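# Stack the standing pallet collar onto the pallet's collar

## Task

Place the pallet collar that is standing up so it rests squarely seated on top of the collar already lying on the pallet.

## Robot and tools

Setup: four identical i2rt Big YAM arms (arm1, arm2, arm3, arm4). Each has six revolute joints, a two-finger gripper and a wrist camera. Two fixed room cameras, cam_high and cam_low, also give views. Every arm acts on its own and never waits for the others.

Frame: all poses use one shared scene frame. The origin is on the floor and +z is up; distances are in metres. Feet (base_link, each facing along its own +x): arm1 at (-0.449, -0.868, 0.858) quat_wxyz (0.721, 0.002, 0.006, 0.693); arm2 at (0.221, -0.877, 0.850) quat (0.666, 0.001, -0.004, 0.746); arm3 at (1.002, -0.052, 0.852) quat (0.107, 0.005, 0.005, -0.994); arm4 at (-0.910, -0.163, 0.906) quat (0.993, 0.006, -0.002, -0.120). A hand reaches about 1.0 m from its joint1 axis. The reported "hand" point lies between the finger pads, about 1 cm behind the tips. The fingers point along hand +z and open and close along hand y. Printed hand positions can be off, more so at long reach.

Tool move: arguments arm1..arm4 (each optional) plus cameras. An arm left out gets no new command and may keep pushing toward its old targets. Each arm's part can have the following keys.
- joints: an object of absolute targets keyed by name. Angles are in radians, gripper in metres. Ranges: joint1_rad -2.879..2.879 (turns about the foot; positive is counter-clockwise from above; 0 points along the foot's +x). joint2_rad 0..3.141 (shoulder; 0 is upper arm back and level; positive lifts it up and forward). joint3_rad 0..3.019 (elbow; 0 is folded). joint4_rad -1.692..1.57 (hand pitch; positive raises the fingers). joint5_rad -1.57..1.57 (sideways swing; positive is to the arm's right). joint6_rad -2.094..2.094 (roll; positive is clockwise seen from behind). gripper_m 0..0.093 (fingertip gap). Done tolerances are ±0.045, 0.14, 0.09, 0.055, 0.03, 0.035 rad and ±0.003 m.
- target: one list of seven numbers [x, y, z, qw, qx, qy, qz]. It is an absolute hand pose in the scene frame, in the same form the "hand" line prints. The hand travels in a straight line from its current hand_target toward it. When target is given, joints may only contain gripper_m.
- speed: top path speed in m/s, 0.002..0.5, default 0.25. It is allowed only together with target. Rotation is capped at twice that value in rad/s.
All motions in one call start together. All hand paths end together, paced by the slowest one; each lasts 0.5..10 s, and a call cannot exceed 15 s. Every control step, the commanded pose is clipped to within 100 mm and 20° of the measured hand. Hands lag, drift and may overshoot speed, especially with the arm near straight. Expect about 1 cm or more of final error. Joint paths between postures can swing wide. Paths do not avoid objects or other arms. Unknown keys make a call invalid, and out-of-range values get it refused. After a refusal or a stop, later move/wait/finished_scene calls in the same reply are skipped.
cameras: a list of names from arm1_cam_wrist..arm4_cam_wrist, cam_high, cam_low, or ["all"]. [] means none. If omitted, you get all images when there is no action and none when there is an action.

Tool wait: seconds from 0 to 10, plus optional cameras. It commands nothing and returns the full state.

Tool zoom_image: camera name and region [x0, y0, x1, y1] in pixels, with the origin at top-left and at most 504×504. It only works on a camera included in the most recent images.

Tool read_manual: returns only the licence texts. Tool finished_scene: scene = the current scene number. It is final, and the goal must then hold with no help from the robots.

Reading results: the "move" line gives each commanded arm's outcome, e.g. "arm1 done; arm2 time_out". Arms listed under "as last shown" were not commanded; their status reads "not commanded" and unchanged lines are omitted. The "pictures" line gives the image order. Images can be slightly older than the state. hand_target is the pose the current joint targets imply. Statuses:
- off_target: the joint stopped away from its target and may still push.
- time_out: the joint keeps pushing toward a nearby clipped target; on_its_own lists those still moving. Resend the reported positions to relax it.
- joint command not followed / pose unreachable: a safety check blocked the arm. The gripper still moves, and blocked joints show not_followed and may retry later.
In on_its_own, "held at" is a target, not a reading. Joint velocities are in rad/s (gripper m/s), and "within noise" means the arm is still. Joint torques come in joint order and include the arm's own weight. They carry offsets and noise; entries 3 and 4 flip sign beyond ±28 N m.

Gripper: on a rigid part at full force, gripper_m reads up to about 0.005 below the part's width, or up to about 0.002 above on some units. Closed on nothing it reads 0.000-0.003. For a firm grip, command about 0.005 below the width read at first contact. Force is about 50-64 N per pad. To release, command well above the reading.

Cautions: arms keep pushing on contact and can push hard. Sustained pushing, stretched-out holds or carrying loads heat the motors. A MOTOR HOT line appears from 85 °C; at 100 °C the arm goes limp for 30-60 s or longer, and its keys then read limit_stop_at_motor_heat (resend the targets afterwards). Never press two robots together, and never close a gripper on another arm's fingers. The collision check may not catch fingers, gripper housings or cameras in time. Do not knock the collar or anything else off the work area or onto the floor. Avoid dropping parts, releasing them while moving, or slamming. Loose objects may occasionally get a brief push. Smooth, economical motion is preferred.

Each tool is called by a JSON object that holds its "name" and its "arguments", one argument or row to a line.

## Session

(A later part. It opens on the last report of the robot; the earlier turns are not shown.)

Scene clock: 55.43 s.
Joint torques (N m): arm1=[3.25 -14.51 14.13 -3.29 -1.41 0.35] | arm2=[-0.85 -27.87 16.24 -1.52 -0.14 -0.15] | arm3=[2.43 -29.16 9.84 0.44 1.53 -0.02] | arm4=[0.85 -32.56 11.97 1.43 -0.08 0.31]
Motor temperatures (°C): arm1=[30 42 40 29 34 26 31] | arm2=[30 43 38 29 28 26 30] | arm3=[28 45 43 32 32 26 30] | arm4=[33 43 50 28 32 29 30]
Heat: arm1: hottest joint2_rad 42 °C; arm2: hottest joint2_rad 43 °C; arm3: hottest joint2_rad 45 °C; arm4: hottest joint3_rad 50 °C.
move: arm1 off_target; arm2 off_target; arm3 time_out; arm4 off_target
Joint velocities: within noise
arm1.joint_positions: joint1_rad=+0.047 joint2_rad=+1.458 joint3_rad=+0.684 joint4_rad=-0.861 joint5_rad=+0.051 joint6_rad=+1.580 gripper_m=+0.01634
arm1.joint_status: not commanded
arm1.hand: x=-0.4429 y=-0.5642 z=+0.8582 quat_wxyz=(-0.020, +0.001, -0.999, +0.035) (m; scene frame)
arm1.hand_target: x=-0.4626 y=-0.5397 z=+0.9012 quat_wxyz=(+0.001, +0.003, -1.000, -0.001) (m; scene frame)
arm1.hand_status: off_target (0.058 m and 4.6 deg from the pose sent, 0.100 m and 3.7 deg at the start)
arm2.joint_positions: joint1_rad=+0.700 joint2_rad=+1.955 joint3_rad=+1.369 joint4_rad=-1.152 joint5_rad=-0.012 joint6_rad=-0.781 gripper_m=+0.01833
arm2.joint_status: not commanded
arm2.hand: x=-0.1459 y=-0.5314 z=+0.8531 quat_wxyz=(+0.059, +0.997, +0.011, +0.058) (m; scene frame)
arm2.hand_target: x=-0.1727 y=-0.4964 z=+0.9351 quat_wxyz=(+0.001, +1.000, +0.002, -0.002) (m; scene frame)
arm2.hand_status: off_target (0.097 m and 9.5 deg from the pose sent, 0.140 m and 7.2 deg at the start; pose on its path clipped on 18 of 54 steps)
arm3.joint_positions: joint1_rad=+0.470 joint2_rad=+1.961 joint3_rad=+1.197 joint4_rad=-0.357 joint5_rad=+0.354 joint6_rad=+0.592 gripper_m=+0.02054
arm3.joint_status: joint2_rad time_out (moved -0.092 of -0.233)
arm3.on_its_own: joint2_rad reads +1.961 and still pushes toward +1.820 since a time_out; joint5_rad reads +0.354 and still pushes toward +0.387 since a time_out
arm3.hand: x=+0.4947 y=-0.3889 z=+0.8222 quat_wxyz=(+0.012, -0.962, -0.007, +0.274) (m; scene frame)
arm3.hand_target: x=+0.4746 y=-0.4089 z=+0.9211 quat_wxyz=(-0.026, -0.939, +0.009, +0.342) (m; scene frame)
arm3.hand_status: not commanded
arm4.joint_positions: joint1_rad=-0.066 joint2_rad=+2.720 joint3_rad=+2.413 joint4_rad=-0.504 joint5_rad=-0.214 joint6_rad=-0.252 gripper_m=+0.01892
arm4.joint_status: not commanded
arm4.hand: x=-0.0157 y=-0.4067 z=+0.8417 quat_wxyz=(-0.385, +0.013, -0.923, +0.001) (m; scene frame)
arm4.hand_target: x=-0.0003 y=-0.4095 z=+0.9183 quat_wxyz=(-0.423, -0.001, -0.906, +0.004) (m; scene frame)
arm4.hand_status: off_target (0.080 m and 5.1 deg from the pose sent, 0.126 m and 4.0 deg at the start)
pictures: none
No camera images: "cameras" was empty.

{"name": "move", "arguments": {
  "arm1": {"target":[-0.464,-0.536,0.957,0,0.002,-1,0],"speed":0.1},
  "arm2": {"target":[-0.178,-0.488,0.995,0,1,0.003,0],"speed":0.1},
  "arm3": {"joints":{"joint2_rad":1.68}},
  "arm4": {"target":[-0.002,-0.406,0.985,0.424,0,0.906,0],"speed":0.1},
  "cameras": ["cam_low","cam_high"]
}}

Scene clock: 61.23 s.
Joint torques (N m): arm1=[3.37 -13.51 16.29 -2.97 -1.16 0.38] | arm2=[-1.14 -26.64 18.8 -1.65 0.06 -0.17] | arm3=[2.32 -29.39 12.33 1.5 1.46 0.13] | arm4=[1.03 -32.56 14.13 0.96 -0.41 0.43]
Motor temperatures (°C): arm1=[30 42 41 29 34 26 31] | arm2=[30 43 39 29 28 26 30] | arm3=[28 46 44 32 33 26 30] | arm4=[33 45 50 28 32 29 30]
Heat: arm1: hottest joint2_rad 42 °C; arm2: hottest joint2_rad 43 °C; arm3: hottest joint2_rad 46 °C; arm4: hottest joint3_rad 50 °C.
move: arm1 off_target; arm2 off_target; arm3 time_out; arm4 off_target
Joint velocities: within noise
arm1.joint_positions: joint1_rad=+0.047 joint2_rad=+1.368 joint3_rad=+0.755 joint4_rad=-1.034 joint5_rad=+0.043 joint6_rad=+1.580 gripper_m=+0.01634
arm1.joint_status: not commanded
arm1.hand: x=-0.4437 y=-0.5621 z=+0.9065 quat_wxyz=(-0.016, +0.001, -0.999, +0.040) (m; scene frame)
arm1.hand_target: x=-0.4625 y=-0.5385 z=+0.9535 quat_wxyz=(+0.001, +0.003, -1.000, -0.001) (m; scene frame)
arm1.hand_status: off_target (0.060 m and 5.0 deg from the pose sent, 0.105 m and 4.6 deg at the start)
arm2.joint_positions: joint1_rad=+0.700 joint2_rad=+1.891 joint3_rad=+1.431 joint4_rad=-1.286 joint5_rad=-0.006 joint6_rad=-0.782 gripper_m=+0.01833
arm2.joint_status: not commanded
arm2.hand: x=-0.1462 y=-0.5304 z=+0.9077 quat_wxyz=(+0.059, +0.996, +0.012, +0.063) (m; scene frame)
arm2.hand_target: x=-0.1696 y=-0.4955 z=+0.9934 quat_wxyz=(-0.003, +1.000, +0.003, +0.001) (m; scene frame)
arm2.hand_status: off_target (0.102 m and 9.9 deg from the pose sent, 0.152 m and 9.5 deg at the start; pose on its path clipped on 63 of 66 steps)
arm3.joint_positions: joint1_rad=+0.470 joint2_rad=+1.834 joint3_rad=+1.174 joint4_rad=-0.386 joint5_rad=+0.355 joint6_rad=+0.575 gripper_m=+0.02054
arm3.joint_status: joint2_rad time_out (moved -0.127 of -0.281)
arm3.on_its_own: joint2_rad reads +1.834 and still pushes toward +1.680 since a time_out; joint5_rad reads +0.355 and still pushes toward +0.387 since a time_out
arm3.hand: x=+0.4948 y=-0.3887 z=+0.8844 quat_wxyz=(-0.007, -0.953, -0.008, +0.303) (m; scene frame)
arm3.hand_target: x=+0.4730 y=-0.4105 z=+1.0066 quat_wxyz=(-0.068, -0.918, +0.022, +0.391) (m; scene frame)
arm3.hand_status: not commanded
arm4.joint_positions: joint1_rad=-0.066 joint2_rad=+2.646 joint3_rad=+2.413 joint4_rad=-0.588 joint5_rad=-0.214 joint6_rad=-0.263 gripper_m=+0.01892
arm4.joint_status: not commanded
arm4.hand: x=-0.0181 y=-0.4066 z=+0.8943 quat_wxyz=(-0.380, +0.017, -0.925, +0.001) (m; scene frame)
arm4.hand_target: x=-0.0034 y=-0.4055 z=+0.9833 quat_wxyz=(-0.425, +0.001, -0.905, -0.001) (m; scene frame)
arm4.hand_status: off_target (0.092 m and 5.8 deg from the pose sent, 0.144 m and 5.1 deg at the start; pose on its path clipped on 16 of 66 steps)
pictures: cam_high, cam_low
Images, in order (width x height): cam_high 672x504, cam_low 672x504.

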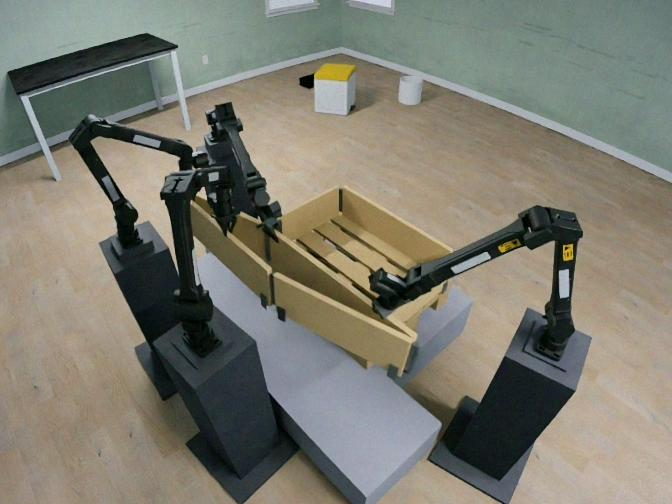

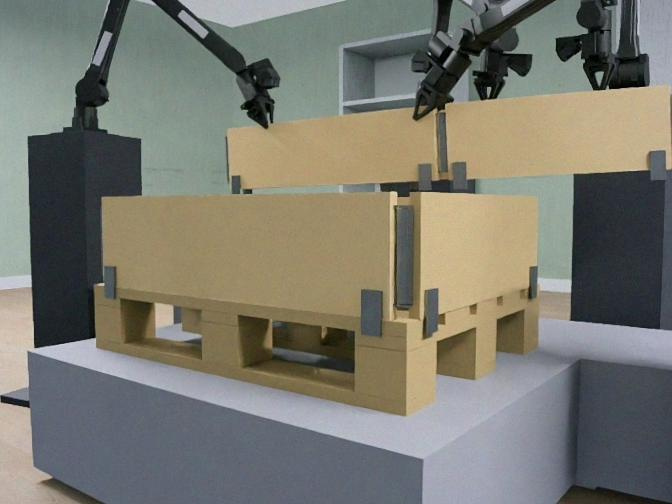

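{"name": "move", "arguments": {
  "arm1": {"target":[-0.434,-0.510,0.96,0,0.002,-1,0],"speed":0.12},
  "arm2": {"target":[-0.140,-0.467,0.995,0,1,0.003,0],"speed":0.12},
  "arm3": {"joints":{"joint1_rad":0.299,"joint2_rad":1.56,"joint3_rad":1.04,"joint4_rad":-0.36,"joint5_rad":0.29,"joint6_rad":0.443}},
  "arm4": {"target":[0.0,-0.30,1.0,0.424,0,0.906,0],"speed":0.12},
  "cameras": ["cam_low"]
}}

{"name": "move", "arguments": {
  "arm1": {"target":[-0.402,-0.483,0.964,0,0.002,-1,0],"speed":0.12},
  "arm2": {"target":[-0.108,-0.440,0.998,0,1,0.003,0],"speed":0.12},
  "arm3": {"joints":{"joint1_rad":0.089,"joint2_rad":1.505,"joint3_rad":0.934,"joint4_rad":-0.285,"joint5_rad":0.18,"joint6_rad":0.2576}},
  "arm4": {"target":[-0.008,-0.20,1.0,0.424,0,0.906,0],"speed":0.12},
  "cameras": ["cam_low"]
}}

{"name": "move", "arguments": {
  "arm1": {"target":[-0.370,-0.456,0.966,0,0.002,-1,0],"speed":0.12},
  "arm2": {"target":[-0.077,-0.413,1.0,0,1,0.003,0],"speed":0.12},
  "arm3": {"joints":{"joint1_rad":-0.124,"joint2_rad":1.505,"joint3_rad":0.93,"joint4_rad":-0.262,"joint5_rad":0.06,"joint6_rad":0.0763}},
  "arm4": {"target":[-0.026,-0.108,1.0,0.424,0,0.906,0],"speed":0.12},
  "cameras": ["cam_low","cam_high"]
}}

Scene clock: 71.17 s.
Joint torques (N m): arm1=[1.55 -12.63 16.64 -3.1 -1.5 0.17] | arm2=[-1.26 -26.52 16.51 -1.32 -0.42 -0.17] | arm3=[1.32 -25.41 9.48 0.8 1.16 0.29] | arm4=[1.9 -33.03 11.89 1.98 0.03 0.53]
Motor temperatures (°C): arm1=[30 41 42 29 34 26 31] | arm2=[30 41 41 29 28 26 30] | arm3=[28 46 47 32 33 26 30] | arm4=[33 45 51 28 32 29 31]
Heat: arm1: hottest joint3_rad 42 °C; arm2: hottest joint2_rad 41 °C; arm3: hottest joint3_rad 47 °C; arm4: hottest joint3_rad 51 °C.
move: arm1 off_target; arm2 off_target; arm3 off_target; arm4 off_target
Joint velocities: within noise
arm1.joint_positions: joint1_rad=-0.016 joint2_rad=+1.408 joint3_rad=+0.827 joint4_rad=-1.039 joint5_rad=+0.055 joint6_rad=+1.515 gripper_m=+0.01652
arm1.joint_status: not commanded
arm1.hand: x=-0.4208 y=-0.5341 z=+0.9160 quat_wxyz=(-0.021, +0.002, -0.999, +0.028) (m; scene frame)
arm1.hand_target: x=-0.4332 y=-0.5120 z=+0.9582 quat_wxyz=(+0.000, +0.002, -1.000, -0.001) (m; scene frame)
arm1.hand_status: off_target (0.052 m and 4.0 deg from the pose sent, 0.075 m and 5.0 deg at the start)
arm2.joint_positions: joint1_rad=+0.626 joint2_rad=+1.874 joint3_rad=+1.439 joint4_rad=-1.290 joint5_rad=+0.003 joint6_rad=-0.859 gripper_m=+0.01840
arm2.joint_status: not commanded
arm2.hand: x=-0.1203 y=-0.5008 z=+0.9187 quat_wxyz=(+0.053, +0.997, +0.013, +0.055) (m; scene frame)
arm2.hand_target: x=-0.1349 y=-0.4721 z=+0.9945 quat_wxyz=(-0.002, +1.000, +0.003, +0.001) (m; scene frame)
arm2.hand_status: off_target (0.086 m and 8.8 deg from the pose sent, 0.108 m and 9.9 deg at the start)
arm3.joint_positions: joint1_rad=+0.300 joint2_rad=+1.693 joint3_rad=+1.018 joint4_rad=-0.351 joint5_rad=+0.263 joint6_rad=+0.407 gripper_m=+0.02060
arm3.joint_status: joint6_rad off_target (ended at +0.407, target +0.443); the others done
arm3.hand: x=+0.4939 y=-0.2879 z=+0.8988 quat_wxyz=(+0.000, -0.957, -0.017, +0.291) (m; scene frame)
arm3.hand_target: x=+0.4809 y=-0.2904 z=+0.9810 quat_wxyz=(-0.029, -0.934, +0.014, +0.356) (m; scene frame)
arm3.hand_status: not commanded
arm4.joint_positions: joint1_rad=+0.054 joint2_rad=+2.545 joint3_rad=+2.253 joint4_rad=-0.536 joint5_rad=-0.130 joint6_rad=-0.188 gripper_m=+0.01901
arm4.joint_status: not commanded
arm4.hand: x=-0.0172 y=-0.3089 z=+0.9066 quat_wxyz=(-0.370, +0.022, -0.929, +0.002) (m; scene frame)
arm4.hand_target: x=-0.0016 y=-0.2998 z=+0.9980 quat_wxyz=(-0.424, +0.002, -0.906, -0.002) (m; scene frame)
arm4.hand_status: off_target (0.095 m and 7.2 deg from the pose sent, 0.151 m and 5.8 deg at the start)
pictures: cam_low
Images, in order (width x height): cam_low 672x504.

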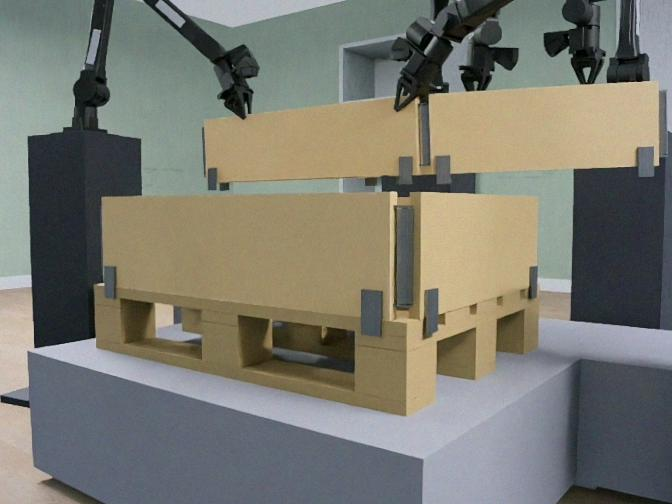

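Scene clock: 72.60 s.
Joint torques (N m): arm1=[1.03 -14.1 16.42 -3.15 -1.1 0.11] | arm2=[-1.38 -26.34 16.79 -1.54 -0.44 -0.23] | arm3=[0.38 -23.59 8.7 0.95 0.96 0.01] | arm4=[2.32 -32.85 11.34 1.77 0.08 0.44]
Motor temperatures (°C): arm1=[30 41 43 29 34 26 31] | arm2=[30 41 42 29 28 26 30] | arm3=[28 46 47 32 33 26 30] | arm4=[33 46 51 28 32 29 31]
Heat: arm1: hottest joint3_rad 43 °C; arm2: hottest joint3_rad 42 °C; arm3: hottest joint3_rad 47 °C; arm4: hottest joint3_rad 51 °C.
move: arm1 off_target; arm2 off_target; arm3 done; arm4 off_target
Joint velocities: within noise
arm1.joint_positions: joint1_rad=-0.088 joint2_rad=+1.481 joint3_rad=+0.914 joint4_rad=-1.051 joint5_rad=+0.044 joint6_rad=+1.442 gripper_m=+0.01652
arm1.joint_status: not commanded
arm1.hand: x=-0.3945 y=-0.5057 z=+0.9186 quat_wxyz=(-0.014, +0.002, -0.999, +0.029) (m; scene frame)
arm1.hand_target: x=-0.4015 y=-0.4851 z=+0.9623 quat_wxyz=(-0.001, +0.003, -1.000, -0.001) (m; scene frame)
arm1.hand_status: off_target (0.051 m and 3.6 deg from the pose sent, 0.073 m and 4.0 deg at the start)
arm2.joint_positions: joint1_rad=+0.551 joint2_rad=+1.873 joint3_rad=+1.443 joint4_rad=-1.292 joint5_rad=+0.003 joint6_rad=-0.928 gripper_m=+0.01840
arm2.joint_status: not commanded
arm2.hand: x=-0.0924 y=-0.4753 z=+0.9210 quat_wxyz=(+0.055, +0.997, +0.011, +0.049) (m; scene frame)
arm2.hand_target: x=-0.1036 y=-0.4456 z=+0.9972 quat_wxyz=(-0.002, +1.000, +0.003, +0.001) (m; scene frame)
arm2.hand_status: off_target (0.086 m and 8.5 deg from the pose sent, 0.101 m and 8.8 deg at the start)
arm3.joint_positions: joint1_rad=+0.101 joint2_rad=+1.631 joint3_rad=+0.920 joint4_rad=-0.281 joint5_rad=+0.157 joint6_rad=+0.251 gripper_m=+0.02059
arm3.joint_status: all done
arm3.hand: x=+0.4847 y=-0.1928 z=+0.8968 quat_wxyz=(-0.002, -0.957, -0.010, +0.290) (m; scene frame)
arm3.hand_target: x=+0.4717 y=-0.1866 z=+0.9682 quat_wxyz=(-0.010, -0.935, +0.008, +0.354) (m; scene frame)
arm3.hand_status: not commanded
arm4.joint_positions: joint1_rad=+0.174 joint2_rad=+2.487 joint3_rad=+2.127 joint4_rad=-0.458 joint5_rad=-0.035 joint6_rad=-0.096 gripper_m=+0.01897
arm4.joint_status: not commanded
arm4.hand: x=-0.0225 y=-0.2157 z=+0.9038 quat_wxyz=(-0.370, +0.018, -0.929, +0.008) (m; scene frame)
arm4.hand_target: x=-0.0086 y=-0.1999 z=+0.9976 quat_wxyz=(-0.424, +0.001, -0.906, -0.003) (m; scene frame)
arm4.hand_status: off_target (0.099 m and 7.0 deg from the pose sent, 0.144 m and 7.2 deg at the start; pose on its path clipped on 9 of 43 steps)
pictures: cam_low
Images, in order (width x height): cam_low 672x504.

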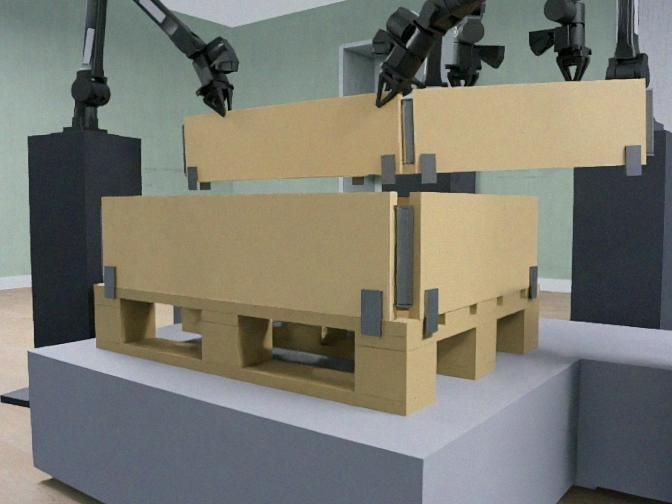

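Scene clock: 74.07 s.
Joint torques (N m): arm1=[0.5 -15.21 16.55 -2.77 -0.79 0.06] | arm2=[-1.55 -25.64 17.48 -1.7 -0.33 -0.26] | arm3=[-0.5 -23.24 9.02 1.21 0.75 -0.14] | arm4=[2.43 -32.67 10.92 1.72 0.2 0.36]
Motor temperatures (°C): arm1=[30 41 43 29 34 26 31] | arm2=[30 41 42 29 28 26 30] | arm3=[28 47 46 32 33 26 30] | arm4=[33 46 51 28 32 29 31]
Heat: arm1: hottest joint3_rad 43 °C; arm2: hottest joint3_rad 42 °C; arm3: hottest joint2_rad 47 °C; arm4: hottest joint3_rad 51 °C.
move: arm1 off_target; arm2 off_target; arm3 done; arm4 off_target
Joint velocities: within noise
arm1.joint_positions: joint1_rad=-0.150 joint2_rad=+1.553 joint3_rad=+1.004 joint4_rad=-1.076 joint5_rad=+0.034 joint6_rad=+1.379 gripper_m=+0.01652
arm1.joint_status: not commanded
arm1.hand: x=-0.3687 y=-0.4806 z=+0.9202 quat_wxyz=(-0.006, +0.003, -0.999, +0.032) (m; scene frame)
arm1.hand_target: x=-0.3702 y=-0.4587 z=+0.9648 quat_wxyz=(+0.000, +0.002, -1.000, +0.000) (m; scene frame)
arm1.hand_status: off_target (0.052 m and 3.8 deg from the pose sent, 0.073 m and 3.6 deg at the start)
arm2.joint_positions: joint1_rad=+0.479 joint2_rad=+1.873 joint3_rad=+1.455 joint4_rad=-1.296 joint5_rad=+0.000 joint6_rad=-1.000 gripper_m=+0.01840
arm2.joint_status: not commanded
arm2.hand: x=-0.0648 y=-0.4507 z=+0.9253 quat_wxyz=(+0.056, +0.998, +0.010, +0.041) (m; scene frame)
arm2.hand_target: x=-0.0729 y=-0.4189 z=+0.9996 quat_wxyz=(-0.002, +1.000, +0.003, +0.001) (m; scene frame)
arm2.hand_status: off_target (0.085 m and 8.0 deg from the pose sent, 0.102 m and 8.5 deg at the start)
arm3.joint_positions: joint1_rad=-0.102 joint2_rad=+1.627 joint3_rad=+0.913 joint4_rad=-0.264 joint5_rad=+0.041 joint6_rad=+0.087 gripper_m=+0.02059
arm3.joint_status: all done
arm3.hand: x=+0.4676 y=-0.1056 z=+0.8973 quat_wxyz=(-0.005, -0.957, -0.008, +0.289) (m; scene frame)
arm3.hand_target: x=+0.4528 y=-0.0923 z=+0.9693 quat_wxyz=(+0.003, -0.935, +0.004, +0.356) (m; scene frame)
arm3.hand_status: not commanded
arm4.joint_positions: joint1_rad=+0.292 joint2_rad=+2.442 joint3_rad=+2.026 joint4_rad=-0.406 joint5_rad=+0.051 joint6_rad=-0.009 gripper_m=+0.01897
arm4.joint_status: not commanded
arm4.hand: x=-0.0385 y=-0.1269 z=+0.9006 quat_wxyz=(-0.370, +0.017, -0.929, +0.010) (m; scene frame)
arm4.hand_target: x=-0.0267 y=-0.1079 z=+0.9949 quat_wxyz=(-0.423, +0.002, -0.906, -0.005) (m; scene frame)
arm4.hand_status: off_target (0.102 m and 7.1 deg from the pose sent, 0.144 m and 7.0 deg at the start; pose on its path clipped on 40 of 44 steps)
pictures: cam_high, cam_low
Images, in order (width x height): cam_high 672x504, cam_low 672x504.

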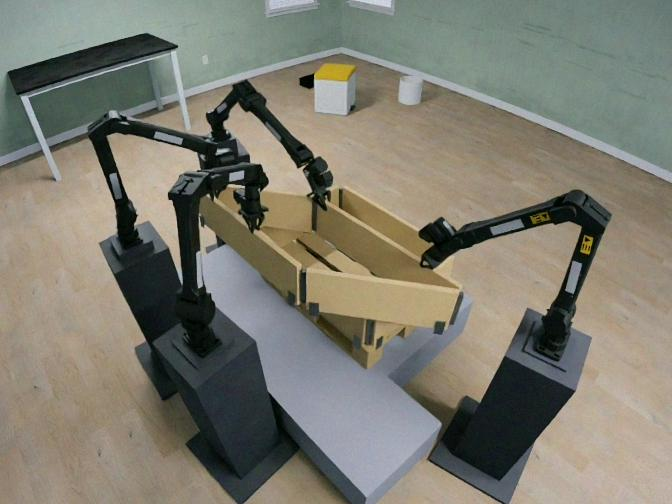

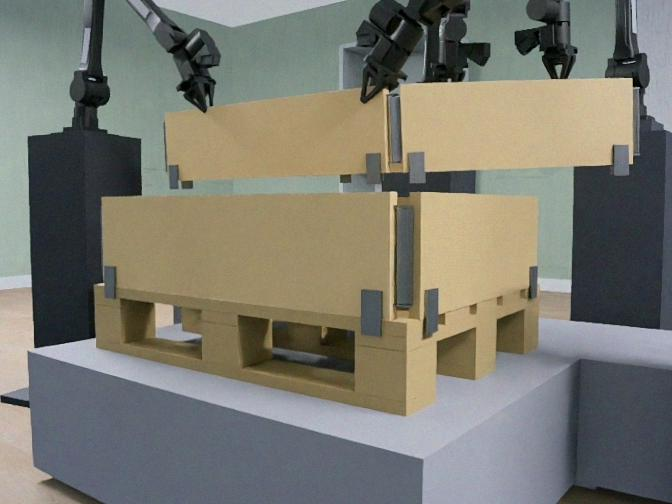

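{"name": "move", "arguments": {
  "arm1": {"target":[-0.336,-0.428,0.972,0,0.002,-1,0],"speed":0.12},
  "arm2": {"target":[-0.044,-0.385,1.0,0,1,0.003,0],"speed":0.12},
  "arm3": {"joints":{"joint1_rad":-0.307,"joint2_rad":1.565,"joint3_rad":1.02,"joint4_rad":-0.285,"joint5_rad":-0.04,"joint6_rad":-0.077}},
  "arm4": {"target":[-0.054,-0.025,1.0,0.424,0,0.906,0],"speed":0.12},
  "cameras": []
}}

{"name": "move", "arguments": {
  "arm1": {"target":[-0.301,-0.401,0.976,0,0.002,-1,0],"speed":0.12},
  "arm2": {"target":[-0.008,-0.358,1.0,0,1,0.003,0],"speed":0.12},
  "arm3": {"joints":{"joint1_rad":-0.440,"joint2_rad":1.655,"joint3_rad":1.15,"joint4_rad":-0.343,"joint5_rad":-0.112,"joint6_rad":-0.19}},
  "arm4": {"target":[-0.088,0.047,1.0,0.424,0,0.906,0],"speed":0.12},
  "cameras": ["cam_low"]
}}

{"name": "move", "arguments": {
  "arm1": {"target":[-0.263,-0.374,0.984,0,0.002,-1,0],"speed":0.12},
  "arm2": {"target":[0.030,-0.329,1.005,0,1,0.003,0],"speed":0.12},
  "arm3": {"joints":{"joint1_rad":-0.532,"joint2_rad":1.73,"joint3_rad":1.32,"joint4_rad":-0.41,"joint5_rad":-0.155,"joint6_rad":-0.262}},
  "arm4": {"target":[-0.122,0.107,1.0,0.424,0,0.906,0],"speed":0.12},
  "cameras": ["all"]
}}

Scene clock: 82.20 s.
Joint torques (N m): arm1=[-0.09 -16.62 17.21 -2.55 -0.42 0.01] | arm2=[-1.85 -25.23 17.76 -1.68 -0.27 -0.28] | arm3=[-1.08 -21.3 12.46 0.69 0.45 -0.2] | arm4=[2.84 -32.73 10.45 0.98 0.65 0.32]
Motor temperatures (°C): arm1=[30 41 45 29 34 26 32] | arm2=[30 41 46 29 28 26 30] | arm3=[28 46 46 32 32 26 30] | arm4=[33 46 50 28 32 29 31]
Heat: arm1: hottest joint3_rad 45 °C; arm2: hottest joint3_rad 46 °C; arm3: hottest joint2_rad 46 °C; arm4: hottest joint3_rad 50 °C.
move: arm1 off_target; arm2 off_target; arm3 done; arm4 off_target
Joint velocities: within noise
arm1.joint_positions: joint1_rad=-0.203 joint2_rad=+1.631 joint3_rad=+1.107 joint4_rad=-1.111 joint5_rad=+0.025 joint6_rad=+1.322 gripper_m=+0.01652
arm1.joint_status: not commanded
arm1.hand: x=-0.3420 y=-0.4540 z=+0.9224 quat_wxyz=(+0.001, +0.004, -0.999, +0.036) (m; scene frame)
arm1.hand_target: x=-0.3362 y=-0.4308 z=+0.9712 quat_wxyz=(-0.001, +0.002, -1.000, -0.001) (m; scene frame)
arm1.hand_status: off_target (0.056 m and 4.2 deg from the pose sent, 0.081 m and 3.8 deg at the start)
arm2.joint_positions: joint1_rad=+0.407 joint2_rad=+1.884 joint3_rad=+1.480 joint4_rad=-1.306 joint5_rad=+0.000 joint6_rad=-1.071 gripper_m=+0.01840
arm2.joint_status: not commanded
arm2.hand: x=-0.0368 y=-0.4252 z=+0.9281 quat_wxyz=(+0.057, +0.998, +0.010, +0.036) (m; scene frame)
arm2.hand_target: x=-0.0404 y=-0.3912 z=+1.0001 quat_wxyz=(-0.002, +1.000, +0.001, +0.001) (m; scene frame)
arm2.hand_status: off_target (0.083 m and 7.7 deg from the pose sent, 0.102 m and 8.0 deg at the start)
arm3.joint_positions: joint1_rad=-0.277 joint2_rad=+1.659 joint3_rad=+0.961 joint4_rad=-0.271 joint5_rad=-0.054 joint6_rad=-0.059 gripper_m=+0.02058
arm3.joint_status: all done
arm3.hand: x=+0.4479 y=-0.0270 z=+0.9010 quat_wxyz=(-0.003, -0.956, -0.008, +0.293) (m; scene frame)
arm3.hand_target: x=+0.4230 y=-0.0066 z=+0.9773 quat_wxyz=(+0.016, -0.933, +0.000, +0.358) (m; scene frame)
arm3.hand_status: not commanded
arm4.joint_positions: joint1_rad=+0.402 joint2_rad=+2.407 joint3_rad=+1.949 joint4_rad=-0.352 joint5_rad=+0.135 joint6_rad=+0.073 gripper_m=+0.01896
arm4.joint_status: not commanded
arm4.hand: x=-0.0581 y=-0.0475 z=+0.9011 quat_wxyz=(-0.378, +0.014, -0.926, +0.013) (m; scene frame)
arm4.hand_target: x=-0.0526 y=-0.0257 z=+0.9943 quat_wxyz=(-0.424, +0.000, -0.906, -0.001) (m; scene frame)
arm4.hand_status: off_target (0.102 m and 6.1 deg from the pose sent, 0.143 m and 7.1 deg at the start; pose on its path clipped on 40 of 43 steps)
pictures: none
No camera images: "cameras" was empty.

Scene clock: 83.57 s.
Joint torques (N m): arm1=[-0.73 -17.85 18.32 -2.24 -0.15 -0.01] | arm2=[-2.49 -25.52 18.13 -1.58 -0.14 -0.31] | arm3=[-1.2 -23.71 12.86 0.51 0.28 -0.21] | arm4=[3.19 -32.73 9.77 0.76 0.89 0.29]
Motor temperatures (°C): arm1=[30 41 46 29 33 26 32] | arm2=[30 41 46 29 28 26 30] | arm3=[28 47 46 32 32 26 30] | arm4=[33 47 50 28 32 29 31]
Heat: arm1: hottest joint3_rad 46 °C; arm2: hottest joint3_rad 46 °C; arm3: hottest joint2_rad 47 °C; arm4: hottest joint3_rad 50 °C.
move: arm1 off_target; arm2 off_target; arm3 done; arm4 off_target
Joint velocities: within noise
arm1.joint_positions: joint1_rad=-0.251 joint2_rad=+1.710 joint3_rad=+1.207 joint4_rad=-1.154 joint5_rad=+0.015 joint6_rad=+1.268 gripper_m=+0.01652
arm1.joint_status: not commanded
arm1.hand: x=-0.3158 y=-0.4329 z=+0.9208 quat_wxyz=(+0.011, +0.007, -0.999, +0.046) (m; scene frame)
arm1.hand_target: x=-0.3023 y=-0.4054 z=+0.9757 quat_wxyz=(-0.001, +0.002, -1.000, -0.001) (m; scene frame)
arm1.hand_status: off_target (0.065 m and 5.5 deg from the pose sent, 0.086 m and 4.2 deg at the start)
arm2.joint_positions: joint1_rad=+0.337 joint2_rad=+1.905 joint3_rad=+1.505 joint4_rad=-1.318 joint5_rad=-0.012 joint6_rad=-1.143 gripper_m=+0.01840
arm2.joint_status: not commanded
arm2.hand: x=-0.0089 y=-0.4043 z=+0.9262 quat_wxyz=(+0.065, +0.997, +0.010, +0.028) (m; scene frame)
arm2.hand_target: x=-0.0060 y=-0.3659 z=+1.0002 quat_wxyz=(+0.000, +1.000, -0.001, -0.003) (m; scene frame)
arm2.hand_status: off_target (0.087 m and 8.2 deg from the pose sent, 0.103 m and 7.7 deg at the start)
arm3.joint_positions: joint1_rad=-0.411 joint2_rad=+1.757 joint3_rad=+1.088 joint4_rad=-0.325 joint5_rad=-0.122 joint6_rad=-0.172 gripper_m=+0.02058
arm3.joint_status: all done
arm3.hand: x=+0.4177 y=+0.0425 z=+0.8958 quat_wxyz=(+0.000, -0.958, -0.008, +0.286) (m; scene frame)
arm3.hand_target: x=+0.3951 y=+0.0661 z=+0.9815 quat_wxyz=(+0.026, -0.935, -0.004, +0.352) (m; scene frame)
arm3.hand_status: not commanded
arm4.joint_positions: joint1_rad=+0.503 joint2_rad=+2.379 joint3_rad=+1.868 joint4_rad=-0.307 joint5_rad=+0.207 joint6_rad=+0.145 gripper_m=+0.01895
arm4.joint_status: not commanded
arm4.hand: x=-0.0884 y=+0.0215 z=+0.8925 quat_wxyz=(-0.380, +0.014, -0.925, +0.015) (m; scene frame)
arm4.hand_target: x=-0.0859 y=+0.0442 z=+0.9850 quat_wxyz=(-0.424, +0.001, -0.906, -0.001) (m; scene frame)
arm4.hand_status: off_target (0.110 m and 6.0 deg from the pose sent, 0.140 m and 6.1 deg at the start; pose on its path clipped on 37 of 41 steps)
pictures: cam_low
Images, in order (width x height): cam_low 672x504.

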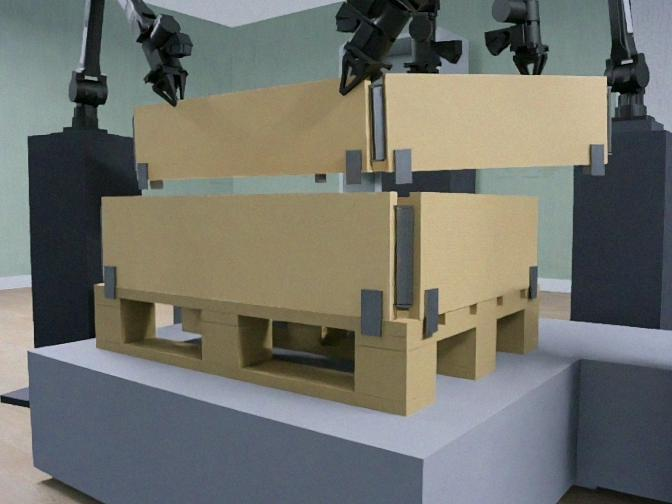

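Scene clock: 84.97 s.
Joint torques (N m): arm1=[-0.91 -19.78 19.44 -2.02 -0.08 -0.02] | arm2=[-2.84 -25.93 18.85 -1.26 0.23 -0.37] | arm3=[-0.62 -26.46 14.56 0.64 0.02 -0.16] | arm4=[2.78 -32.56 9.99 0.25 1.23 0.16]
Motor temperatures (°C): arm1=[30 41 46 29 33 26 32] | arm2=[30 41 46 29 28 26 30] | arm3=[28 47 47 32 32 26 30] | arm4=[33 47 50 28 32 29 31]
Heat: arm1: hottest joint3_rad 46 °C; arm2: hottest joint3_rad 46 °C; arm3: hottest joint2_rad 47 °C; arm4: hottest joint3_rad 50 °C.
move: arm1 off_target; arm2 off_target; arm3 done; arm4 off_target
Joint velocities: within noise
arm1.joint_positions: joint1_rad=-0.303 joint2_rad=+1.795 joint3_rad=+1.330 joint4_rad=-1.211 joint5_rad=+0.006 joint6_rad=+1.218 gripper_m=+0.01652
arm1.joint_status: not commanded
arm1.hand: x=-0.2841 y=-0.4088 z=+0.9222 quat_wxyz=(+0.020, +0.006, -0.998, +0.053) (m; scene frame)
arm1.hand_target: x=-0.2662 y=-0.3790 z=+0.9843 quat_wxyz=(+0.002, +0.001, -1.000, -0.002) (m; scene frame)
arm1.hand_status: off_target (0.074 m and 6.5 deg from the pose sent, 0.101 m and 5.5 deg at the start)
arm2.joint_positions: joint1_rad=+0.261 joint2_rad=+1.932 joint3_rad=+1.551 joint4_rad=-1.353 joint5_rad=-0.010 joint6_rad=-1.224 gripper_m=+0.01840
arm2.joint_status: not commanded
arm2.hand: x=+0.0247 y=-0.3808 z=+0.9287 quat_wxyz=(+0.074, +0.997, +0.013, +0.026) (m; scene frame)
arm2.hand_target: x=+0.0331 y=-0.3378 z=+1.0057 quat_wxyz=(-0.002, +1.000, +0.003, +0.002) (m; scene frame)
arm2.hand_status: off_target (0.092 m and 9.1 deg from the pose sent, 0.116 m and 8.2 deg at the start)
arm3.joint_positions: joint1_rad=-0.510 joint2_rad=+1.842 joint3_rad=+1.241 joint4_rad=-0.397 joint5_rad=-0.159 joint6_rad=-0.261 gripper_m=+0.02058
arm3.joint_status: all done
arm3.hand: x=+0.3861 y=+0.1068 z=+0.9039 quat_wxyz=(+0.009, -0.958, -0.008, +0.287) (m; scene frame)
arm3.hand_target: x=+0.3606 y=+0.1291 z=+1.0110 quat_wxyz=(+0.042, -0.930, -0.009, +0.366) (m; scene frame)
arm3.hand_status: not commanded
arm4.joint_positions: joint1_rad=+0.602 joint2_rad=+2.351 joint3_rad=+1.815 joint4_rad=-0.292 joint5_rad=+0.273 joint6_rad=+0.223 gripper_m=+0.01895
arm4.joint_status: not commanded
arm4.hand: x=-0.1203 y=+0.0865 z=+0.8941 quat_wxyz=(-0.384, +0.013, -0.923, +0.012) (m; scene frame)
arm4.hand_target: x=-0.1196 y=+0.1052 z=+0.9872 quat_wxyz=(-0.424, +0.000, -0.906, -0.001) (m; scene frame)
arm4.hand_status: off_target (0.108 m and 5.4 deg from the pose sent, 0.141 m and 6.0 deg at the start; pose on its path clipped on 39 of 42 steps)
pictures: arm1_cam_wrist, arm2_cam_wrist, arm3_cam_wrist, arm4_cam_wrist, cam_high, cam_low
Images, in order (width x height): arm1_cam_wrist 672x504, arm2_cam_wrist 672x504, arm3_cam_wrist 672x504, arm4_cam_wrist 672x504, cam_high 672x504, cam_low 672x504.

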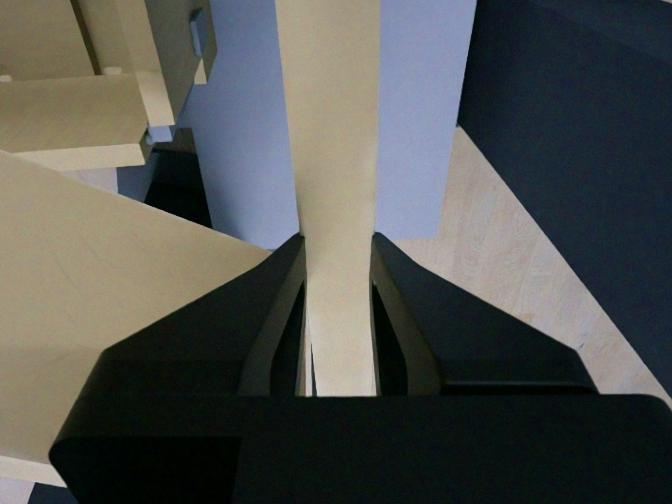

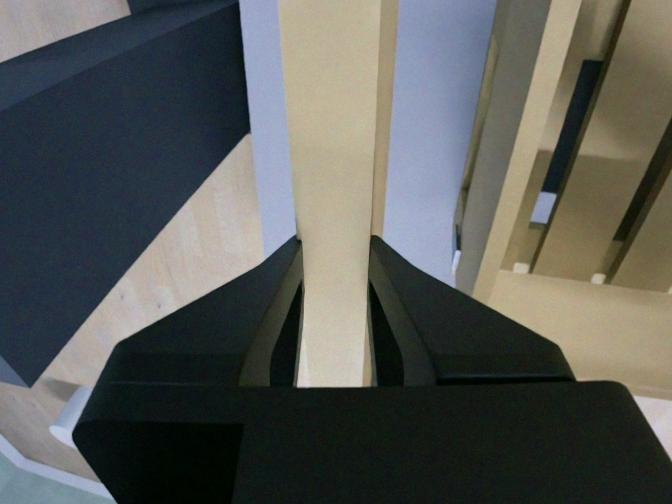

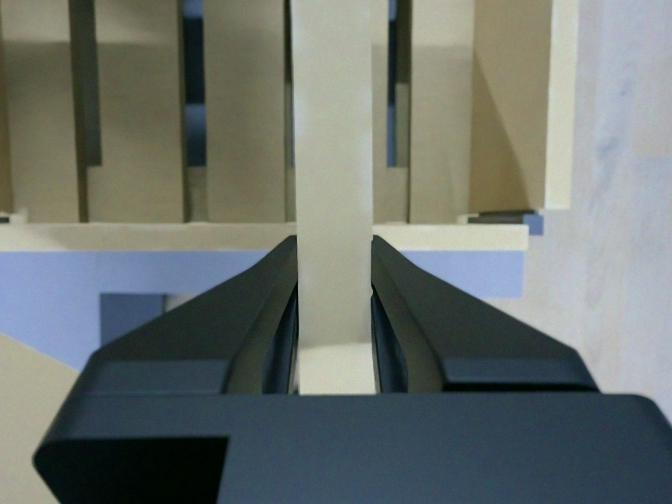

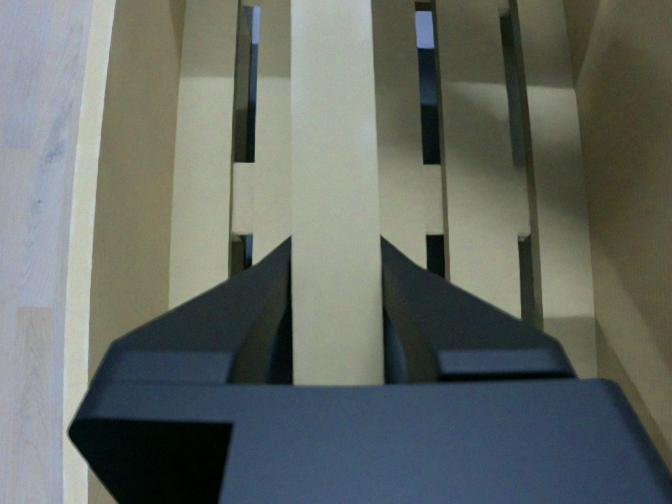

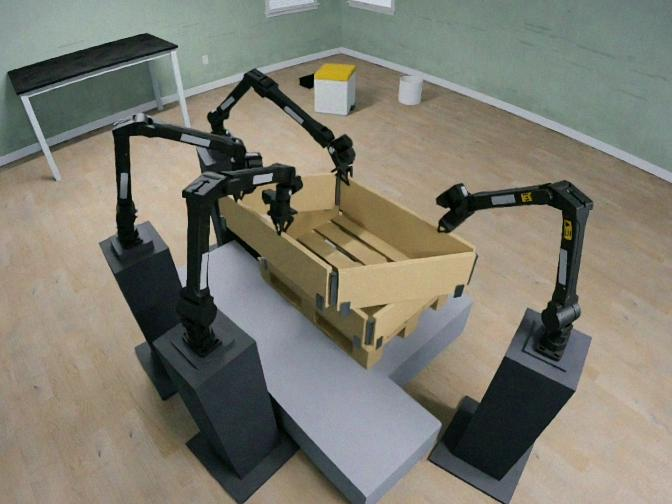

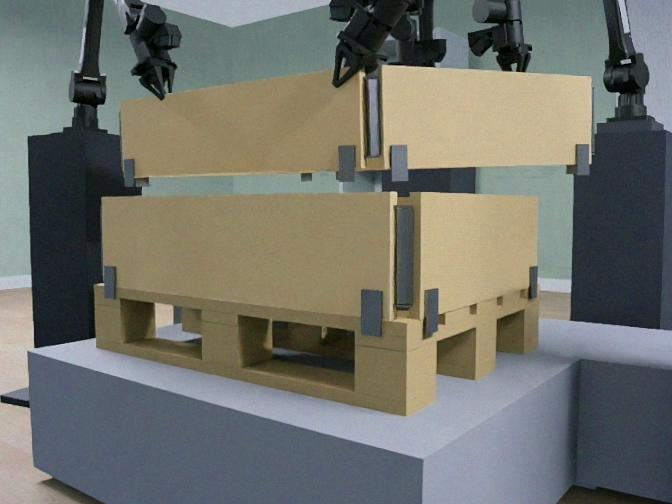

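{"name": "move", "arguments": {
  "arm1": {"target":[-0.229,-0.334,0.99,0,0,0.9995,0.03],"speed":0.12},
  "arm2": {"target":[0.064,-0.289,1.005,-0.03,0.9995,0,0],"speed":0.12},
  "arm3": {"joints":{"joint1_rad":-0.63,"joint2_rad":1.92,"joint3_rad":1.67,"joint4_rad":-0.56,"joint5_rad":-0.21,"joint6_rad":-0.339}},
  "arm4": {"target":[-0.183,0.193,1.0,0.424,0,0.906,0],"speed":0.12},
  "cameras": ["cam_low"]
}}

Scene clock: 109.93 s.
Joint torques (N m): arm1=[-0.56 -21.95 20.83 -1.47 -0.16 -0.01] | arm2=[-2.37 -26.87 19.06 -0.36 0.32 -0.32] | arm3=[-1.85 -31.79 17.02 0.94 0.02 -0.15] | arm4=[3.37 -31.33 10.4 0.39 1.59 0.11]
Motor temperatures (°C): arm1=[30 45 55 29 32 26 32] | arm2=[30 45 55 29 28 26 31] | arm3=[28 46 57 32 30 26 30] | arm4=[33 50 50 27 34 29 31]
Heat: arm1: hottest joint3_rad 55 °C; arm2: hottest joint3_rad 55 °C; arm3: hottest joint3_rad 57 °C; arm4: hottest joint2_rad 50 °C.
move: arm1 off_target; arm2 off_target; arm3 time_out; arm4 off_target
Joint velocities: within noise
arm1.joint_positions: joint1_rad=-0.345 joint2_rad=+1.883 joint3_rad=+1.445 joint4_rad=-1.217 joint5_rad=+0.000 joint6_rad=+1.181 gripper_m=+0.01652
arm1.joint_status: not commanded
arm1.hand: x=-0.2510 y=-0.3786 z=+0.9158 quat_wxyz=(+0.021, +0.003, -0.999, +0.042) (m; scene frame)
arm1.hand_target: x=-0.2309 y=-0.3424 z=+0.9911 quat_wxyz=(-0.005, +0.000, -1.000, -0.029) (m; scene frame)
arm1.hand_status: off_target (0.089 m and 8.6 deg from the pose sent, 0.115 m and 9.8 deg at the start)
arm2.joint_positions: joint1_rad=+0.188 joint2_rad=+1.962 joint3_rad=+1.572 joint4_rad=-1.316 joint5_rad=+0.005 joint6_rad=-1.289 gripper_m=+0.01840
arm2.joint_status: not commanded
arm2.hand: x=+0.0596 y=-0.3524 z=+0.9184 quat_wxyz=(+0.061, +0.998, +0.009, +0.024) (m; scene frame)
arm2.hand_target: x=+0.0672 y=-0.3039 z=+1.0011 quat_wxyz=(-0.032, +0.999, -0.001, +0.002) (m; scene frame)
arm2.hand_status: off_target (0.107 m and 10.8 deg from the pose sent, 0.126 m and 12.4 deg at the start; pose on its path clipped on 50 of 69 steps)
arm3.joint_positions: joint1_rad=-0.591 joint2_rad=+2.054 joint3_rad=+1.565 joint4_rad=-0.555 joint5_rad=-0.206 joint6_rad=-0.330 gripper_m=+0.02057
arm3.joint_status: joint3_rad time_out (moved +0.325 of +0.429); the others done
arm3.on_its_own: joint3_rad reads +1.565 and still pushes toward +1.670 since a time_out
arm3.hand: x=+0.3225 y=+0.1789 z=+0.8936 quat_wxyz=(+0.002, -0.962, -0.006, +0.273) (m; scene frame)
arm3.hand_target: x=+0.2984 y=+0.2184 z=+1.0415 quat_wxyz=(+0.054, -0.926, -0.004, +0.374) (m; scene frame)
arm3.hand_status: not commanded
arm4.joint_positions: joint1_rad=+0.737 joint2_rad=+2.315 joint3_rad=+1.711 joint4_rad=-0.272 joint5_rad=+0.367 joint6_rad=+0.335 gripper_m=+0.01895
arm4.joint_status: not commanded
arm4.hand: x=-0.1834 y=+0.1608 z=+0.8806 quat_wxyz=(-0.378, +0.011, -0.925, +0.016) (m; scene frame)
arm4.hand_target: x=-0.1823 y=+0.1863 z=+0.9726 quat_wxyz=(-0.423, +0.000, -0.906, -0.002) (m; scene frame)
arm4.hand_status: off_target (0.124 m and 6.1 deg from the pose sent, 0.163 m and 5.4 deg at the start; pose on its path clipped on 65 of 69 steps)
pictures: cam_low
Images, in order (width x height): cam_low 672x504.

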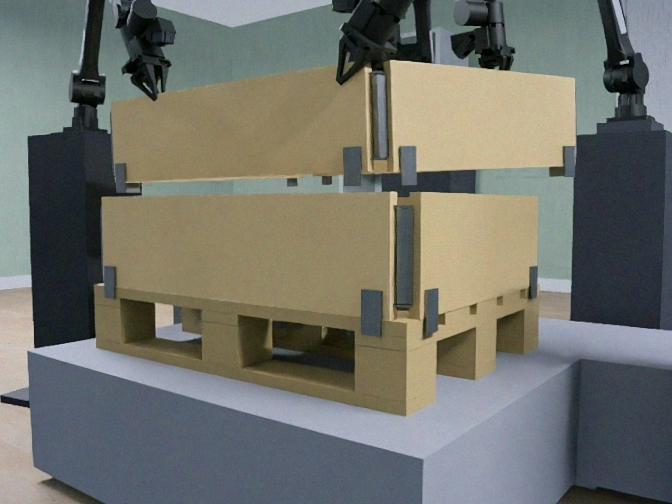

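{"name": "move", "arguments": {
  "arm1": {"target":[-0.195,-0.292,0.995,0,0,0.9985,0.055],"speed":0.12},
  "arm2": {"target":[0.097,-0.246,1.005,-0.06,0.998,0,0],"speed":0.12},
  "arm3": {"joints":{"joint1_rad":-0.69,"joint2_rad":2.115,"joint3_rad":2.05,"joint4_rad":-0.725,"joint5_rad":-0.235,"joint6_rad":-0.384}},
  "arm4": {"target":[-0.242,0.262,1.0,0.424,0,0.906,0],"speed":0.12},
  "cameras": ["cam_low"]
}}

Scene clock: 116.43 s.
Joint torques (N m): arm1=[-0.38 -24.29 20.86 -0.5 -0.45 0.03] | arm2=[-2.26 -27.52 18.22 0.23 0.22 -0.31] | arm3=[-3.02 -35.37 18.15 1.48 -0.02 -0.14] | arm4=[4.72 -30.97 9.18 0.83 2.08 0.2]
Motor temperatures (°C): arm1=[30 45 57 29 31 26 32] | arm2=[30 45 54 29 28 26 31] | arm3=[28 49 59 32 30 26 30] | arm4=[33 49 50 27 35 29 32]
Heat: arm1: hottest joint3_rad 57 °C; arm2: hottest joint3_rad 54 °C; arm3: hottest joint3_rad 59 °C; arm4: hottest joint3_rad 50 °C.
move: arm1 off_target; arm2 off_target; arm3 time_out; arm4 off_target
Joint velocities: within noise
arm1.joint_positions: joint1_rad=-0.378 joint2_rad=+1.979 joint3_rad=+1.556 joint4_rad=-1.220 joint5_rad=-0.021 joint6_rad=+1.147 gripper_m=+0.01652
arm1.joint_status: not commanded
arm1.hand: x=-0.2234 y=-0.3501 z=+0.9015 quat_wxyz=(+0.030, +0.003, -0.999, +0.031) (m; scene frame)
arm1.hand_target: x=-0.2022 y=-0.3088 z=+0.9861 quat_wxyz=(-0.002, +0.000, -0.998, -0.055) (m; scene frame)
arm1.hand_status: off_target (0.114 m and 10.5 deg from the pose sent, 0.130 m and 11.4 deg at the start; pose on its path clipped on 55 of 75 steps)
arm2.joint_positions: joint1_rad=+0.128 joint2_rad=+1.997 joint3_rad=+1.587 joint4_rad=-1.246 joint5_rad=+0.014 joint6_rad=-1.351 gripper_m=+0.01840
arm2.joint_status: not commanded
arm2.hand: x=+0.0882 y=-0.3230 z=+0.9031 quat_wxyz=(+0.036, +0.999, +0.011, +0.019) (m; scene frame)
arm2.hand_target: x=+0.0976 y=-0.2736 z=+0.9856 quat_wxyz=(-0.059, +0.998, +0.001, +0.002) (m; scene frame)
arm2.hand_status: off_target (0.128 m and 11.3 deg from the pose sent, 0.142 m and 14.2 deg at the start; pose on its path clipped on 72 of 75 steps)
arm3.joint_positions: joint1_rad=-0.637 joint2_rad=+2.256 joint3_rad=+1.900 joint4_rad=-0.741 joint5_rad=-0.238 joint6_rad=-0.375 gripper_m=+0.02057
arm3.joint_status: joint1_rad time_out (moved -0.046 of -0.099); joint2_rad time_out (moved +0.202 of +0.061); joint3_rad time_out (moved +0.335 of +0.485); the others done
arm3.on_its_own: joint1_rad reads -0.637 and still pushes toward -0.690 since a time_out; joint2_rad reads +2.256 and still pushes toward +2.115 since a time_out; joint3_rad reads +1.900 and still pushes toward +2.013 since a time_out
arm3.hand: x=+0.2723 y=+0.2317 z=+0.8819 quat_wxyz=(-0.011, -0.967, -0.006, +0.256) (m; scene frame)
arm3.hand_target: x=+0.2546 y=+0.2856 z=+1.0514 quat_wxyz=(+0.056, -0.928, -0.002, +0.369) (m; scene frame)
arm3.hand_status: not commanded
arm4.joint_positions: joint1_rad=+0.838 joint2_rad=+2.315 joint3_rad=+1.653 joint4_rad=-0.258 joint5_rad=+0.434 joint6_rad=+0.418 gripper_m=+0.01895
arm4.joint_status: not commanded
arm4.hand: x=-0.2334 y=+0.2104 z=+0.8605 quat_wxyz=(-0.375, +0.012, -0.927, +0.021) (m; scene frame)
arm4.hand_target: x=-0.2380 y=+0.2443 z=+0.9492 quat_wxyz=(-0.423, +0.000, -0.906, -0.002) (m; scene frame)
arm4.hand_status: off_target (0.149 m and 6.7 deg from the pose sent, 0.167 m and 6.1 deg at the start; pose on its path clipped on 72 of 75 steps)
pictures: cam_low
Images, in order (width x height): cam_low 672x504.

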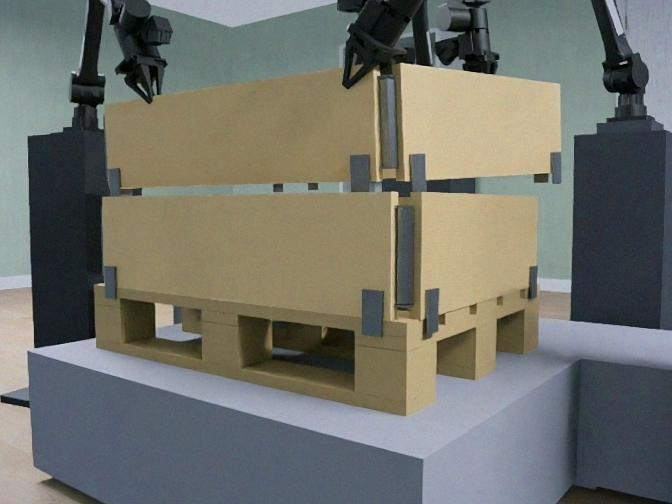

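{"name": "move", "arguments": {
  "arm1": {"joints":{"joint2_rad":1.79}},
  "arm2": {"joints":{"joint2_rad":1.79}},
  "arm3": {"joints":{"joint1_rad":-0.650,"joint2_rad":2.05}},
  "arm4": {"joints":{"joint1_rad":0.84,"joint2_rad":2.12}},
  "cameras": ["cam_low","cam_high"]
}}

Scene clock: 126.07 s.
Joint torques (N m): arm1=[-0.21 -27.34 21.27 -0.27 -0.33 0.05] | arm2=[-1.96 -32.44 18.58 0.36 0.28 -0.28] | arm3=[-0.03 -36.48 18.29 1.58 -0.24 -0.13] | arm4=[0.67 -30.74 11.64 1.87 2 0.2]
Motor temperatures (°C): arm1=[30 45 63 29 31 26 32] | arm2=[30 47 53 29 28 26 31] | arm3=[28 53 59 32 30 26 31] | arm4=[33 49 51 27 37 29 32]
Heat: arm1: hottest joint3_rad 63 °C; arm2: hottest joint3_rad 53 °C; arm3: hottest joint3_rad 59 °C; arm4: hottest joint3_rad 51 °C.
move: arm1 done; arm2 done; arm3 time_out; arm4 done
Joint velocities: within noise
arm1.joint_positions: joint1_rad=-0.380 joint2_rad=+1.906 joint3_rad=+1.556 joint4_rad=-1.232 joint5_rad=-0.025 joint6_rad=+1.146 gripper_m=+0.01652
arm1.joint_status: all done
arm1.hand: x=-0.2219 y=-0.3488 z=+0.9413 quat_wxyz=(+0.019, +0.003, -1.000, +0.003) (m; scene frame)
arm1.hand_target: x=-0.2043 y=-0.3147 z=+1.0553 quat_wxyz=(-0.024, +0.001, -0.994, -0.104) (m; scene frame)
arm1.hand_status: not commanded
arm2.joint_positions: joint1_rad=+0.123 joint2_rad=+1.926 joint3_rad=+1.587 joint4_rad=-1.257 joint5_rad=+0.013 joint6_rad=-1.358 gripper_m=+0.01840
arm2.joint_status: all done
arm2.hand: x=+0.0897 y=-0.3212 z=+0.9424 quat_wxyz=(+0.007, +1.000, +0.012, +0.011) (m; scene frame)
arm2.hand_target: x=+0.0990 y=-0.2820 z=+1.0661 quat_wxyz=(-0.121, +0.993, +0.001, -0.011) (m; scene frame)
arm2.hand_status: not commanded
arm3.joint_positions: joint1_rad=-0.636 joint2_rad=+2.207 joint3_rad=+1.900 joint4_rad=-0.741 joint5_rad=-0.232 joint6_rad=-0.378 gripper_m=+0.02057
arm3.joint_status: joint2_rad time_out (moved -0.049 of -0.206); the others done
arm3.on_its_own: joint2_rad reads +2.207 and still pushes toward +2.050 since a time_out; joint3_rad reads +1.900 and still pushes toward +2.013 since a time_out
arm3.hand: x=+0.2683 y=+0.2327 z=+0.9186 quat_wxyz=(+0.002, -0.961, -0.011, +0.276) (m; scene frame)
arm3.hand_target: x=+0.2467 y=+0.2523 z=+1.1023 quat_wxyz=(+0.062, -0.916, -0.025, +0.396) (m; scene frame)
arm3.hand_status: not commanded
arm4.joint_positions: joint1_rad=+0.835 joint2_rad=+2.234 joint3_rad=+1.629 joint4_rad=-0.291 joint5_rad=+0.437 joint6_rad=+0.416 gripper_m=+0.01895
arm4.joint_status: all done
arm4.hand: x=-0.2345 y=+0.2062 z=+0.9058 quat_wxyz=(-0.385, +0.008, -0.923, +0.017) (m; scene frame)
arm4.hand_target: x=-0.2157 y=+0.2139 z=+1.0113 quat_wxyz=(-0.452, -0.032, -0.891, -0.013) (m; scene frame)
arm4.hand_status: not commanded
pictures: cam_high, cam_low
Images, in order (width x height): cam_high 672x504, cam_low 672x504.

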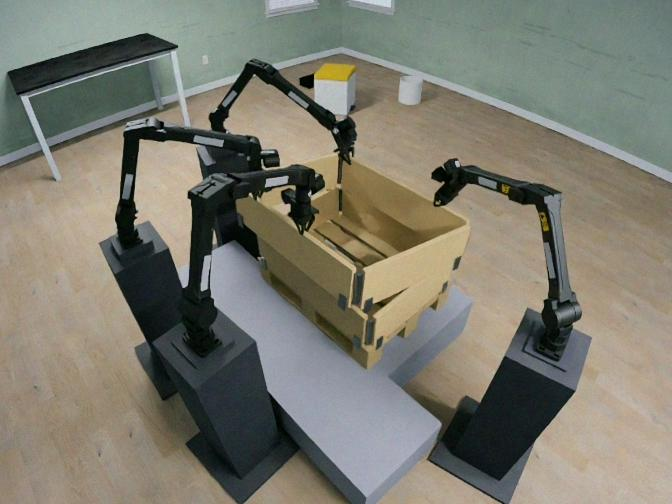

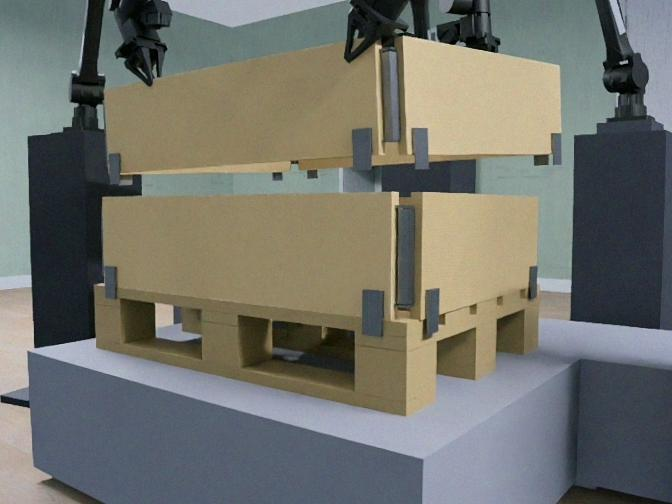

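{"name": "move", "arguments": {
  "arm1": {"target":[-0.18,-0.276,1.015,0,0,0.9975,0.07],"speed":0.12},
  "arm2": {"target":[0.117,-0.238,1.02,-0.08,0.997,0,0],"speed":0.12},
  "arm3": {"joints":{"joint1_rad":-0.69,"joint2_rad":2.22,"joint3_rad":2.28,"joint4_rad":-0.83,"joint5_rad":-0.245,"joint6_rad":-0.394}},
  "arm4": {"target":[-0.266,0.262,0.995,0.424,0,0.906,0],"speed":0.12},
  "cameras": ["cam_low"]
}}

Scene clock: 136.03 s.
Joint torques (N m): arm1=[0.03 -25.58 19.88 -0.13 -0.51 0.05] | arm2=[-1.67 -28.75 16.95 0.24 0.39 -0.28] | arm3=[-2.49 -36.95 18.59 1.25 -0.41 -0.16] | arm4=[2.49 -29.8 11.58 0.59 2.19 -0.08]
Motor temperatures (°C): arm1=[30 48 66 29 31 26 32] | arm2=[30 49 53 29 28 26 31] | arm3=[28 53 62 32 30 26 31] | arm4=[33 52 51 27 39 29 32]
Heat: arm1: hottest joint3_rad 66 °C; arm2: hottest joint3_rad 53 °C; arm3: hottest joint3_rad 62 °C; arm4: hottest joint2_rad 52 °C.
move: arm1 off_target; arm2 off_target; arm3 time_out; arm4 off_target
Joint velocities: within noise
arm1.joint_positions: joint1_rad=-0.398 joint2_rad=+2.007 joint3_rad=+1.620 joint4_rad=-1.221 joint5_rad=-0.037 joint6_rad=+1.132 gripper_m=+0.01652
arm1.joint_status: not commanded
arm1.hand: x=-0.2059 y=-0.3329 z=+0.9071 quat_wxyz=(+0.030, +0.001, -0.999, +0.012) (m; scene frame)
arm1.hand_target: x=-0.1886 y=-0.2950 z=+0.9946 quat_wxyz=(-0.003, +0.000, -0.997, -0.075) (m; scene frame)
arm1.hand_status: off_target (0.125 m and 10.0 deg from the pose sent, 0.112 m and 8.6 deg at the start; pose on its path clipped on 65 of 65 steps)
arm2.joint_positions: joint1_rad=+0.090 joint2_rad=+1.992 joint3_rad=+1.583 joint4_rad=-1.191 joint5_rad=+0.014 joint6_rad=-1.387 gripper_m=+0.01840
arm2.joint_status: not commanded
arm2.hand: x=+0.1067 y=-0.3064 z=+0.9040 quat_wxyz=(+0.009, +1.000, +0.010, +0.012) (m; scene frame)
arm2.hand_target: x=+0.1156 y=-0.2638 z=+0.9907 quat_wxyz=(-0.085, +0.996, +0.001, +0.001) (m; scene frame)
arm2.hand_status: off_target (0.135 m and 10.4 deg from the pose sent, 0.117 m and 10.1 deg at the start; pose on its path clipped on 65 of 65 steps)
arm3.joint_positions: joint1_rad=-0.644 joint2_rad=+2.360 joint3_rad=+2.133 joint4_rad=-0.836 joint5_rad=-0.240 joint6_rad=-0.384 gripper_m=+0.02056
arm3.joint_status: joint1_rad time_out (moved -0.009 of -0.054); joint2_rad time_out (moved +0.153 of +0.013); joint3_rad time_out (moved +0.233 of +0.380); the others done
arm3.on_its_own: joint1_rad reads -0.644 and still pushes toward -0.690 since a time_out; joint2_rad reads +2.360 and still pushes toward +2.220 since a time_out; joint3_rad reads +2.133 and still pushes toward +2.245 since a time_out
arm3.hand: x=+0.2326 y=+0.2555 z=+0.9006 quat_wxyz=(-0.003, -0.963, -0.009, +0.271) (m; scene frame)
arm3.hand_target: x=+0.2225 y=+0.2993 z=+1.0761 quat_wxyz=(+0.058, -0.923, -0.010, +0.380) (m; scene frame)
arm3.hand_status: not commanded
arm4.joint_positions: joint1_rad=+0.906 joint2_rad=+2.233 joint3_rad=+1.591 joint4_rad=-0.310 joint5_rad=+0.465 joint6_rad=+0.495 gripper_m=+0.01905
arm4.joint_status: not commanded
arm4.hand: x=-0.2753 y=+0.2373 z=+0.8886 quat_wxyz=(-0.371, +0.007, -0.928, +0.015) (m; scene frame)
arm4.hand_target: x=-0.2677 y=+0.2585 z=+0.9820 quat_wxyz=(-0.424, -0.006, -0.906, -0.004) (m; scene frame)
arm4.hand_status: off_target (0.110 m and 6.9 deg from the pose sent, 0.110 m and 5.3 deg at the start; pose on its path clipped on 65 of 65 steps)
pictures: cam_low
Images, in order (width x height): cam_low 672x504.

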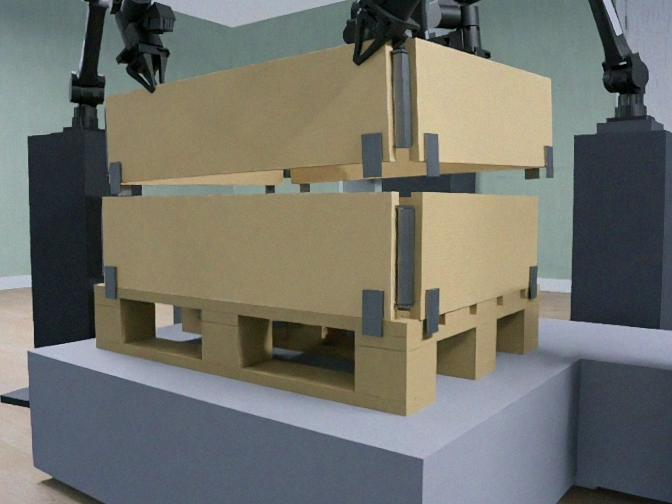

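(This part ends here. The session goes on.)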